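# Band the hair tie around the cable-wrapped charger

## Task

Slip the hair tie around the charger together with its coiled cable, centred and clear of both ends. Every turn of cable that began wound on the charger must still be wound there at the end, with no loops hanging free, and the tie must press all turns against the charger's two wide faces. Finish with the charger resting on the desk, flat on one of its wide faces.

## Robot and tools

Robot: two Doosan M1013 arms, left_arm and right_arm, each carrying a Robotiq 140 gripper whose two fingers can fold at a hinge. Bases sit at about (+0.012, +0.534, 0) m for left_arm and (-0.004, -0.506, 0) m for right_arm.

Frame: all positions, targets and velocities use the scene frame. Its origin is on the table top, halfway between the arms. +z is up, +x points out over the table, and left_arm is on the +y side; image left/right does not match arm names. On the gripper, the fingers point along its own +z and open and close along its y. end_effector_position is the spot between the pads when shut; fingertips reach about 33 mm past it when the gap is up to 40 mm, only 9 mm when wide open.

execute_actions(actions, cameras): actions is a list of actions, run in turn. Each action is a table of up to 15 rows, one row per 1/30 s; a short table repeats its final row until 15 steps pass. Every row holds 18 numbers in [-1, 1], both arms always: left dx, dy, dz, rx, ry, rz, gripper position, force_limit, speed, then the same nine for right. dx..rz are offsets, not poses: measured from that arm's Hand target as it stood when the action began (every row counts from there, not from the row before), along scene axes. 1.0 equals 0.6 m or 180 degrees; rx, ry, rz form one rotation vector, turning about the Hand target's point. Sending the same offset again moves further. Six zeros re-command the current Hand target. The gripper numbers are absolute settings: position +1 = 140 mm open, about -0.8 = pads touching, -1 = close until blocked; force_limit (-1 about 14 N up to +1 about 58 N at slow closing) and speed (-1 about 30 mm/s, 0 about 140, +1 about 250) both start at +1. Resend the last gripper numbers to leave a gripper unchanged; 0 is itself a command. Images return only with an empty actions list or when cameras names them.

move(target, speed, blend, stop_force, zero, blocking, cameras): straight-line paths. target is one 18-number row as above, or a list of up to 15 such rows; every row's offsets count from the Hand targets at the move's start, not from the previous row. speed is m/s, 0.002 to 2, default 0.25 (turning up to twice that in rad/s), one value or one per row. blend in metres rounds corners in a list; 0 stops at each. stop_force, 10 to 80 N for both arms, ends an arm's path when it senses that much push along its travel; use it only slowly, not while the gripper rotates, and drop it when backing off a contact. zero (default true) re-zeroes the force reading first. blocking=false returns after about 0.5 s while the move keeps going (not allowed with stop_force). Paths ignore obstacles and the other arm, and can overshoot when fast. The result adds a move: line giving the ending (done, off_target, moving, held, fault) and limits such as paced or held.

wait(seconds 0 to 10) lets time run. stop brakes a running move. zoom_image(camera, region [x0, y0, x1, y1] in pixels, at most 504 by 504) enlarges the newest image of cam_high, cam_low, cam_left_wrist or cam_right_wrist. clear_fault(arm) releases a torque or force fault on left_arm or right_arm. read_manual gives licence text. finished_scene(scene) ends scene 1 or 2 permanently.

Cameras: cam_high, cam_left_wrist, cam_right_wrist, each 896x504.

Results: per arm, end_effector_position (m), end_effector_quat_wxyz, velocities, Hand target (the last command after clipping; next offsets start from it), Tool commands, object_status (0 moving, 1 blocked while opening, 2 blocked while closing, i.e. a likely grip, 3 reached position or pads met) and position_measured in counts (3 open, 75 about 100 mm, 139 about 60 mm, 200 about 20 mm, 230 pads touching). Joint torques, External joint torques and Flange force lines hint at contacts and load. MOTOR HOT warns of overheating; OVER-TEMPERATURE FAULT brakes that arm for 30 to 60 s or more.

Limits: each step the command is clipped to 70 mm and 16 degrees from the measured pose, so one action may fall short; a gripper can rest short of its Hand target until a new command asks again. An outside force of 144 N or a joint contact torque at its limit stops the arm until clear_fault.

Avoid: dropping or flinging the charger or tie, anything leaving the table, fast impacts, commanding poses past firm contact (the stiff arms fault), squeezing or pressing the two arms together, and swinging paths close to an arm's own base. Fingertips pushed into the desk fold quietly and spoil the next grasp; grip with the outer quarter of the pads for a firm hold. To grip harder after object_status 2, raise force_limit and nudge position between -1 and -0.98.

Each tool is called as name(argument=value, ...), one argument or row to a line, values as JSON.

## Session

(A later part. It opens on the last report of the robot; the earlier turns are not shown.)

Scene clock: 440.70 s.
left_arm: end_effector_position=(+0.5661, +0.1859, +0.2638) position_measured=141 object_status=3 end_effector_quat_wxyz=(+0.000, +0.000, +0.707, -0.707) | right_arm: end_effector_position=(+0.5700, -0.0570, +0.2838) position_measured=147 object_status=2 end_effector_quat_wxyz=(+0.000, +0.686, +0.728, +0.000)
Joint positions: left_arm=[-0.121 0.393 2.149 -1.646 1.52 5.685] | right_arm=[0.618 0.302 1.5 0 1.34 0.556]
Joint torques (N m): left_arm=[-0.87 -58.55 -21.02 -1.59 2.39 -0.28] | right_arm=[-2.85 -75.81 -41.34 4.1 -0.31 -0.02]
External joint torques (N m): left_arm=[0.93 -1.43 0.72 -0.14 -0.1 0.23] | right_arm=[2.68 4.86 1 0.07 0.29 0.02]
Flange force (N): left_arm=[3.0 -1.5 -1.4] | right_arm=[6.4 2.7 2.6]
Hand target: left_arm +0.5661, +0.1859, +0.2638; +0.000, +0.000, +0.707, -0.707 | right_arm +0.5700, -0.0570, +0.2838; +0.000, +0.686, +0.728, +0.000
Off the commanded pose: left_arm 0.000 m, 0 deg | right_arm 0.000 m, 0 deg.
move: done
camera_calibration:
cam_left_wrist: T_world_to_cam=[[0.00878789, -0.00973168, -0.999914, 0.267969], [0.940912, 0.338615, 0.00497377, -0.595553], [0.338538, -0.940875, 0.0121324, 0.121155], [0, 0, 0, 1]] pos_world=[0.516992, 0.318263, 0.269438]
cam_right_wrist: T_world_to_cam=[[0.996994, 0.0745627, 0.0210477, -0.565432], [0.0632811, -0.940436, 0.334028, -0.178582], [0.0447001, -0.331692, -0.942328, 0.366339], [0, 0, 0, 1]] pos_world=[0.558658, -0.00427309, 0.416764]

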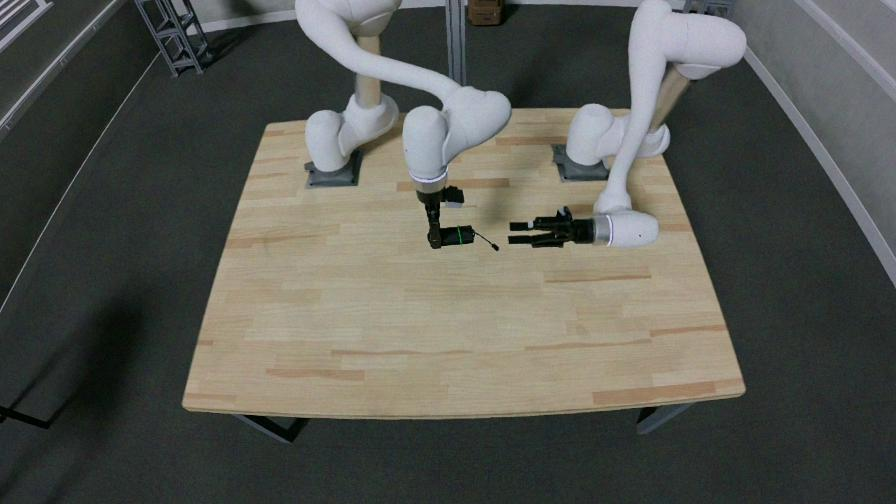

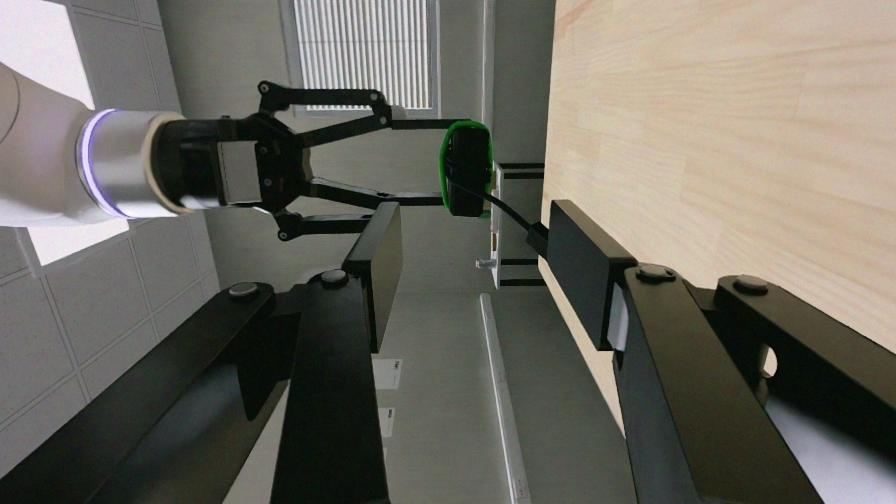

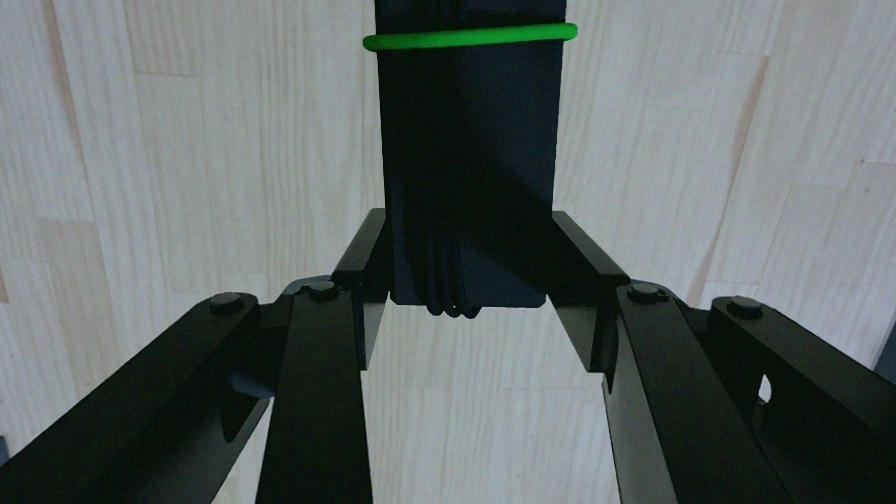

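move(
  target=[
    [0,0.05,0.05,0,0,0,-0.1,-0.2,-1,0,-0.04,-0.2,0,0,0,-1,-0.4,-1],
    [0,0.05,0.05,0,0,0,-0.1,-0.2,-1,0,-0.183,-0.385,0,0,0,-1,-0.4,-1],
  ],
  speed=0.15,
  blend=[0.03,0],
)

move(
  target=[0,0,0,0,0,0,-0.1,-0.2,-1,0,0,-0.035,0,0,0,-1,-0.4,-1],
  speed=0.008,
  stop_force=10,
  cameras=["all"],
)

zoom_image(
  camera="cam_high",
  region=[360, 210, 510, 290],
)

Scene clock: 453.70 s.
left_arm: end_effector_position=(+0.5661, +0.2159, +0.2938) position_measured=141 object_status=3 end_effector_quat_wxyz=(+0.000, +0.000, +0.707, -0.707) | right_arm: end_effector_position=(+0.5701, -0.1668, +0.0528) position_measured=147 object_status=2 end_effector_quat_wxyz=(+0.000, +0.686, +0.728, +0.000)
Joint positions: left_arm=[-0.067 0.346 2.136 -1.6 1.548 5.624] | right_arm=[0.483 0.373 1.861 0 0.908 0.422]
Joint torques (N m): left_arm=[-0.71 -56.44 -22.91 -1.65 2.29 -0.29] | right_arm=[-3.08 -74.2 -33.39 3.33 -0.18 -0.04]
External joint torques (N m): left_arm=[0.81 -1.27 0.45 -0.12 -0.1 0.24] | right_arm=[3.26 4.03 0.64 0.07 0.16 0.04]
Flange force (N): left_arm=[2.5 -1.2 -1.1] | right_arm=[6.4 1.7 4.4]
Hand target: left_arm +0.5661, +0.2159, +0.2938; +0.000, +0.000, +0.707, -0.707 | right_arm +0.5700, -0.1668, +0.0528; +0.000, +0.686, +0.728, +0.000
Off the commanded pose: left_arm 0.000 m, 0 deg | right_arm 0.000 m, 0 deg.
move: done

Scene clock: 456.13 s.
left_arm: end_effector_position=(+0.5661, +0.2159, +0.2938) position_measured=141 object_status=3 end_effector_quat_wxyz=(+0.000, +0.000, +0.707, -0.707) | right_arm: end_effector_position=(+0.5701, -0.1667, +0.0380) position_measured=147 object_status=2 end_effector_quat_wxyz=(+0.000, +0.686, +0.728, +0.000)
Joint positions: left_arm=[-0.067 0.346 2.136 -1.6 1.548 5.624] | right_arm=[0.483 0.389 1.871 0 0.882 0.422]
Joint torques (N m): left_arm=[-0.98 -56.69 -23.17 -1.72 2.27 -0.33] | right_arm=[-2.19 -63.78 -27.79 3.48 -1.28 0.03]
External joint torques (N m): left_arm=[1 -0.85 0.64 -0.06 -0.08 0.28] | right_arm=[2.45 -7.08 -4.23 -0.15 1.25 -0.03]
Flange force (N): left_arm=[2.4 -0.4 -1.6] | right_arm=[3.4 -1.3 -12.6]
Hand target: left_arm +0.5661, +0.2159, +0.2938; +0.000, +0.000, +0.707, -0.707 | right_arm +0.5701, -0.1667, +0.0380; +0.000, +0.686, +0.728, +0.000 (not the last commanded pose)
Off the commanded pose: left_arm 0.000 m, 0 deg | right_arm 0.006 m, 0 deg.
move: contact (right_arm)
camera_calibration:
cam_left_wrist: T_world_to_cam=[[0.00878789, -0.00973168, -0.999914, 0.298157], [0.940912, 0.338615, 0.00497377, -0.605954], [0.338538, -0.940875, 0.0121324, 0.148985], [0, 0, 0, 1]] pos_world=[0.517092, 0.348263, 0.299338]
cam_right_wrist: T_world_to_cam=[[0.99699, 0.0745885, 0.0211443, -0.552083], [0.0632732, -0.940435, 0.334034, -0.199734], [0.0447999, -0.331691, -0.942324, 0.0982385], [0, 0, 0, 1]] pos_world=[0.558658, -0.114073, 0.170964]

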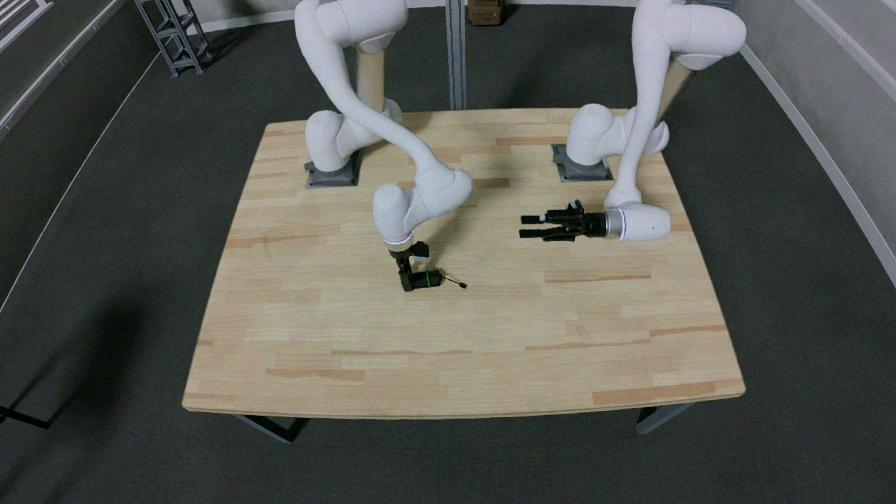

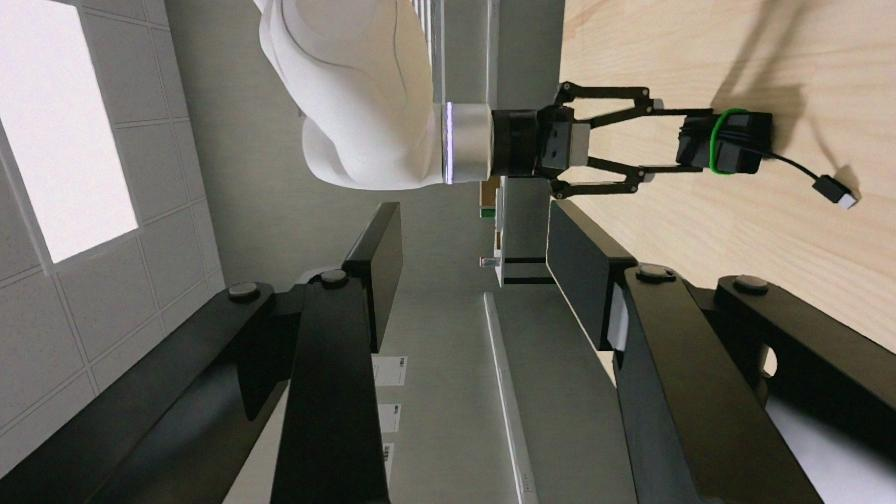

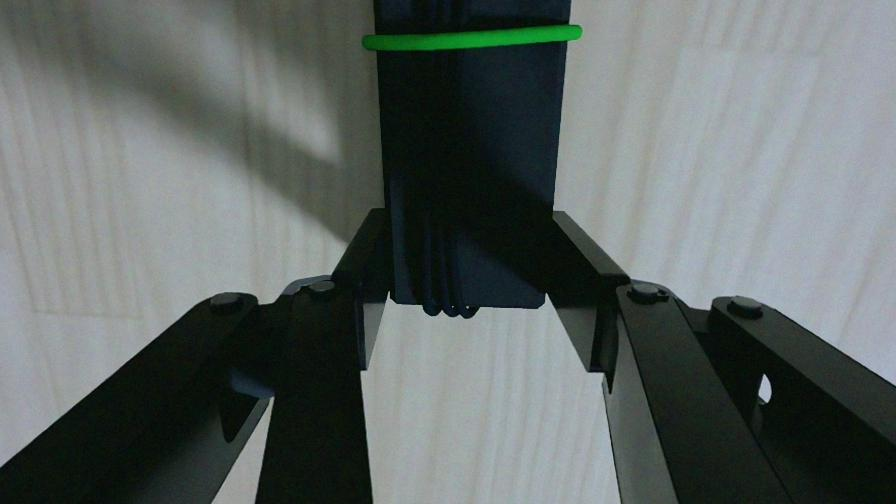

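Scaled by 3.360 from the camera's 896x504 image, which has a finer 1280x720 frame.

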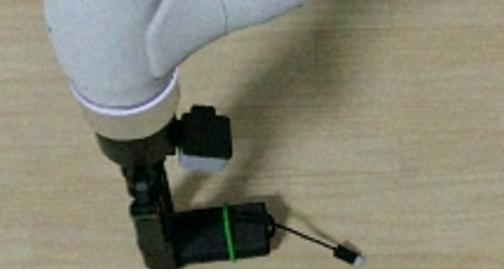

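Release and lift.

move(
  target=[0,0,0,0,0,0,-0.1,-0.2,-1,0,0,0,0,0,0,0.05,-0.4,-1],
)

move(
  target=[0,0,0,0,0,0,-0.1,-0.2,-1,0,0,0.25,0,0,0,0.05,-0.4,-1],
  speed=0.12,
  cameras=["all"],
)

zoom_image(
  camera="cam_right_wrist",
  region=[320, 0, 640, 300],
)

zoom_image(
  camera="cam_left_wrist",
  region=[640, 60, 896, 240],
)

Scene clock: 460.30 s.
left_arm: end_effector_position=(+0.5661, +0.2159, +0.2938) position_measured=141 object_status=3 end_effector_quat_wxyz=(+0.000, +0.000, +0.707, -0.707) | right_arm: end_effector_position=(+0.5701, -0.1668, +0.0380) position_measured=123 object_status=0 end_effector_quat_wxyz=(+0.000, +0.686, +0.728, +0.000)
Joint positions: left_arm=[-0.067 0.346 2.136 -1.6 1.548 5.624] | right_arm=[0.483 0.389 1.871 0 0.882 0.422]
Joint torques (N m): left_arm=[-0.92 -55.99 -22.93 -1.67 2.29 -0.25] | right_arm=[-3.22 -73.08 -31.37 3.18 -0.23 -0.05]
External joint torques (N m): left_arm=[0.91 -1.55 0.5 -0.11 -0.11 0.2] | right_arm=[3.22 1.95 -0.72 0.14 0.2 0.05]
Flange force (N): left_arm=[2.9 -1.7 -1.3] | right_arm=[6.4 1.7 1.3]
Hand target: left_arm +0.5661, +0.2159, +0.2938; +0.000, +0.000, +0.707, -0.707 | right_arm +0.5701, -0.1667, +0.0380; +0.000, +0.686, +0.728, +0.000
Off the commanded pose: left_arm 0.000 m, 0 deg | right_arm 0.000 m, 0 deg.
move: done

Scene clock: 461.83 s.
left_arm: end_effector_position=(+0.5661, +0.2159, +0.2938) position_measured=141 object_status=3 end_effector_quat_wxyz=(+0.000, +0.000, +0.707, -0.707) | right_arm: end_effector_position=(+0.5701, -0.1668, +0.1880) position_measured=123 object_status=3 end_effector_quat_wxyz=(+0.000, +0.686, +0.728, +0.000)
Joint positions: left_arm=[-0.067 0.346 2.136 -1.6 1.548 5.624] | right_arm=[0.483 0.257 1.741 0 1.144 0.422]
Joint torques (N m): left_arm=[-0.79 -56.38 -23.18 -1.65 2.25 -0.35] | right_arm=[-2.91 -66.21 -36.99 3.75 -0.16 -0.03]
External joint torques (N m): left_arm=[0.93 -1.33 0.8 -0.12 -0.06 0.3] | right_arm=[2.88 2.39 -0.74 0.16 0.13 0.03]
Flange force (N): left_arm=[3.2 -1.0 -1.3] | right_arm=[6.3 2.7 0.6]
Hand target: left_arm +0.5661, +0.2159, +0.2938; +0.000, +0.000, +0.707, -0.707 | right_arm +0.5701, -0.1667, +0.1880; +0.000, +0.686, +0.728, +0.000
Off the commanded pose: left_arm 0.000 m, 0 deg | right_arm 0.000 m, 0 deg.
move: done
camera_calibration:
cam_left_wrist: T_world_to_cam=[[0.00878789, -0.00973168, -0.999914, 0.298157], [0.940912, 0.338615, 0.00497377, -0.605954], [0.338538, -0.940875, 0.0121324, 0.148985], [0, 0, 0, 1]] pos_world=[0.517092, 0.348263, 0.299338]
cam_right_wrist: T_world_to_cam=[[0.99699, 0.074589, 0.0211516, -0.555257], [0.0632754, -0.940466, 0.333945, -0.249815], [0.044801, -0.331602, -0.942355, 0.239607], [0, 0, 0, 1]] pos_world=[0.558658, -0.114073, 0.320964]

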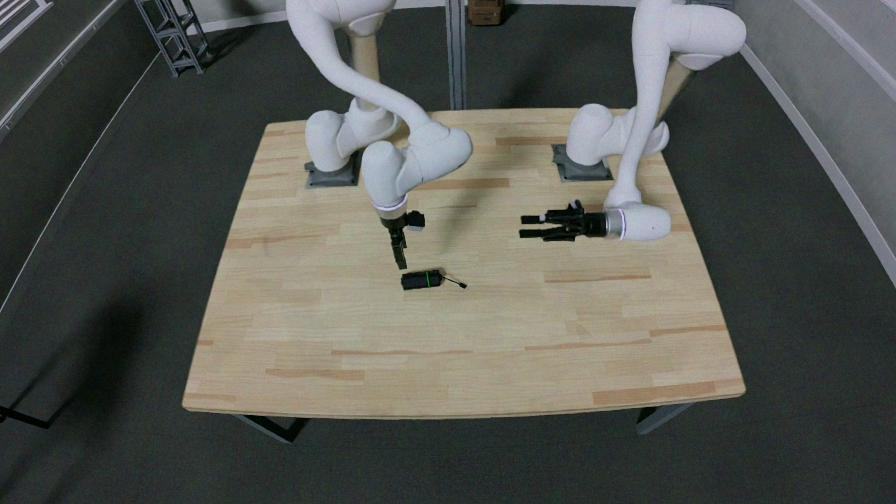

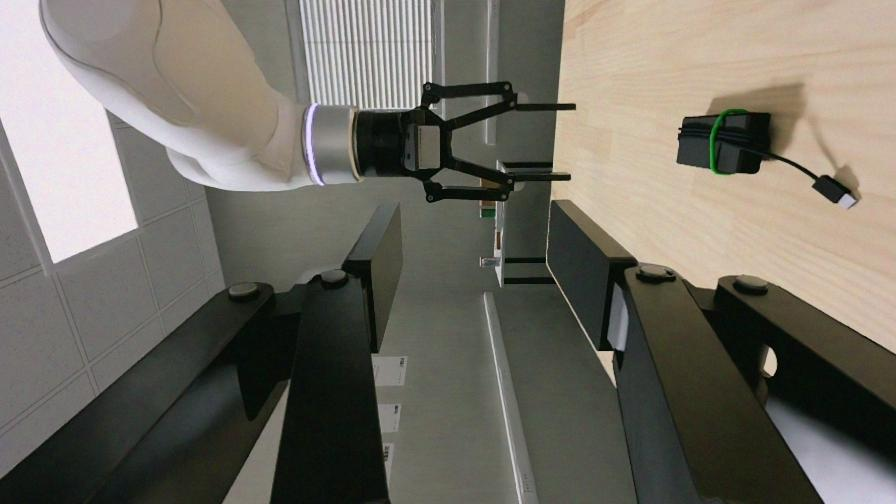

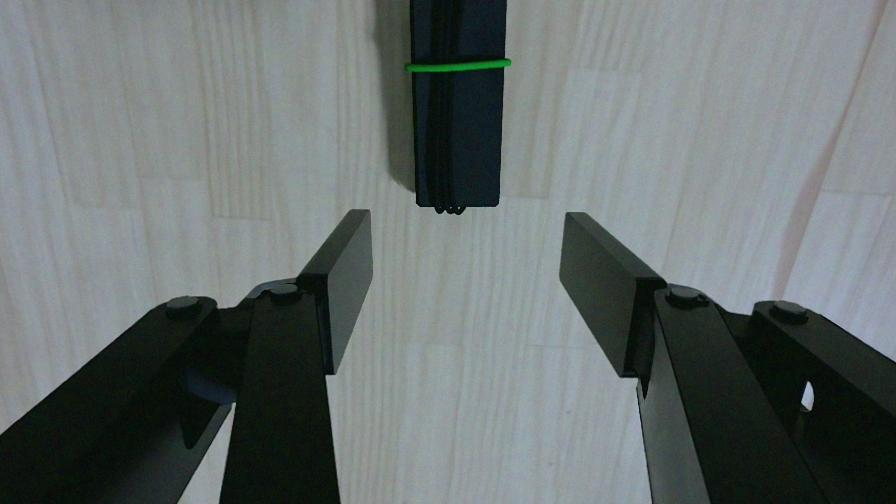

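Scaled by 1.575 from the camera's 896x504 image, which has a finer 1280x720 frame.

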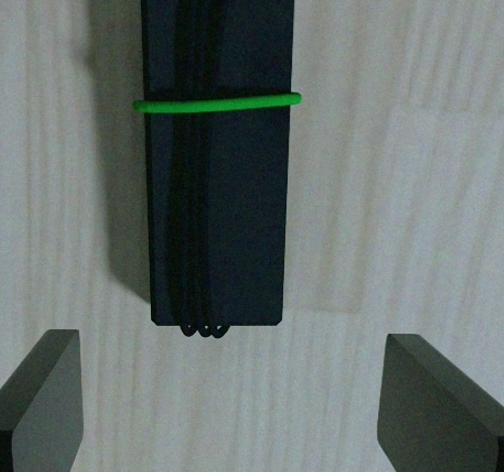

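Scaled by 1.969 from the camera's 896x504 image, which has a finer 1280x720 frame.

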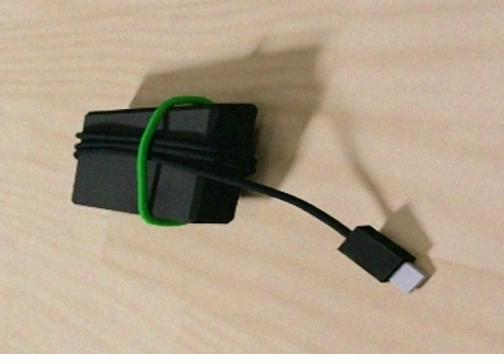

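finished_scene(
  scene=2,
)

The scene is finished: the task was done.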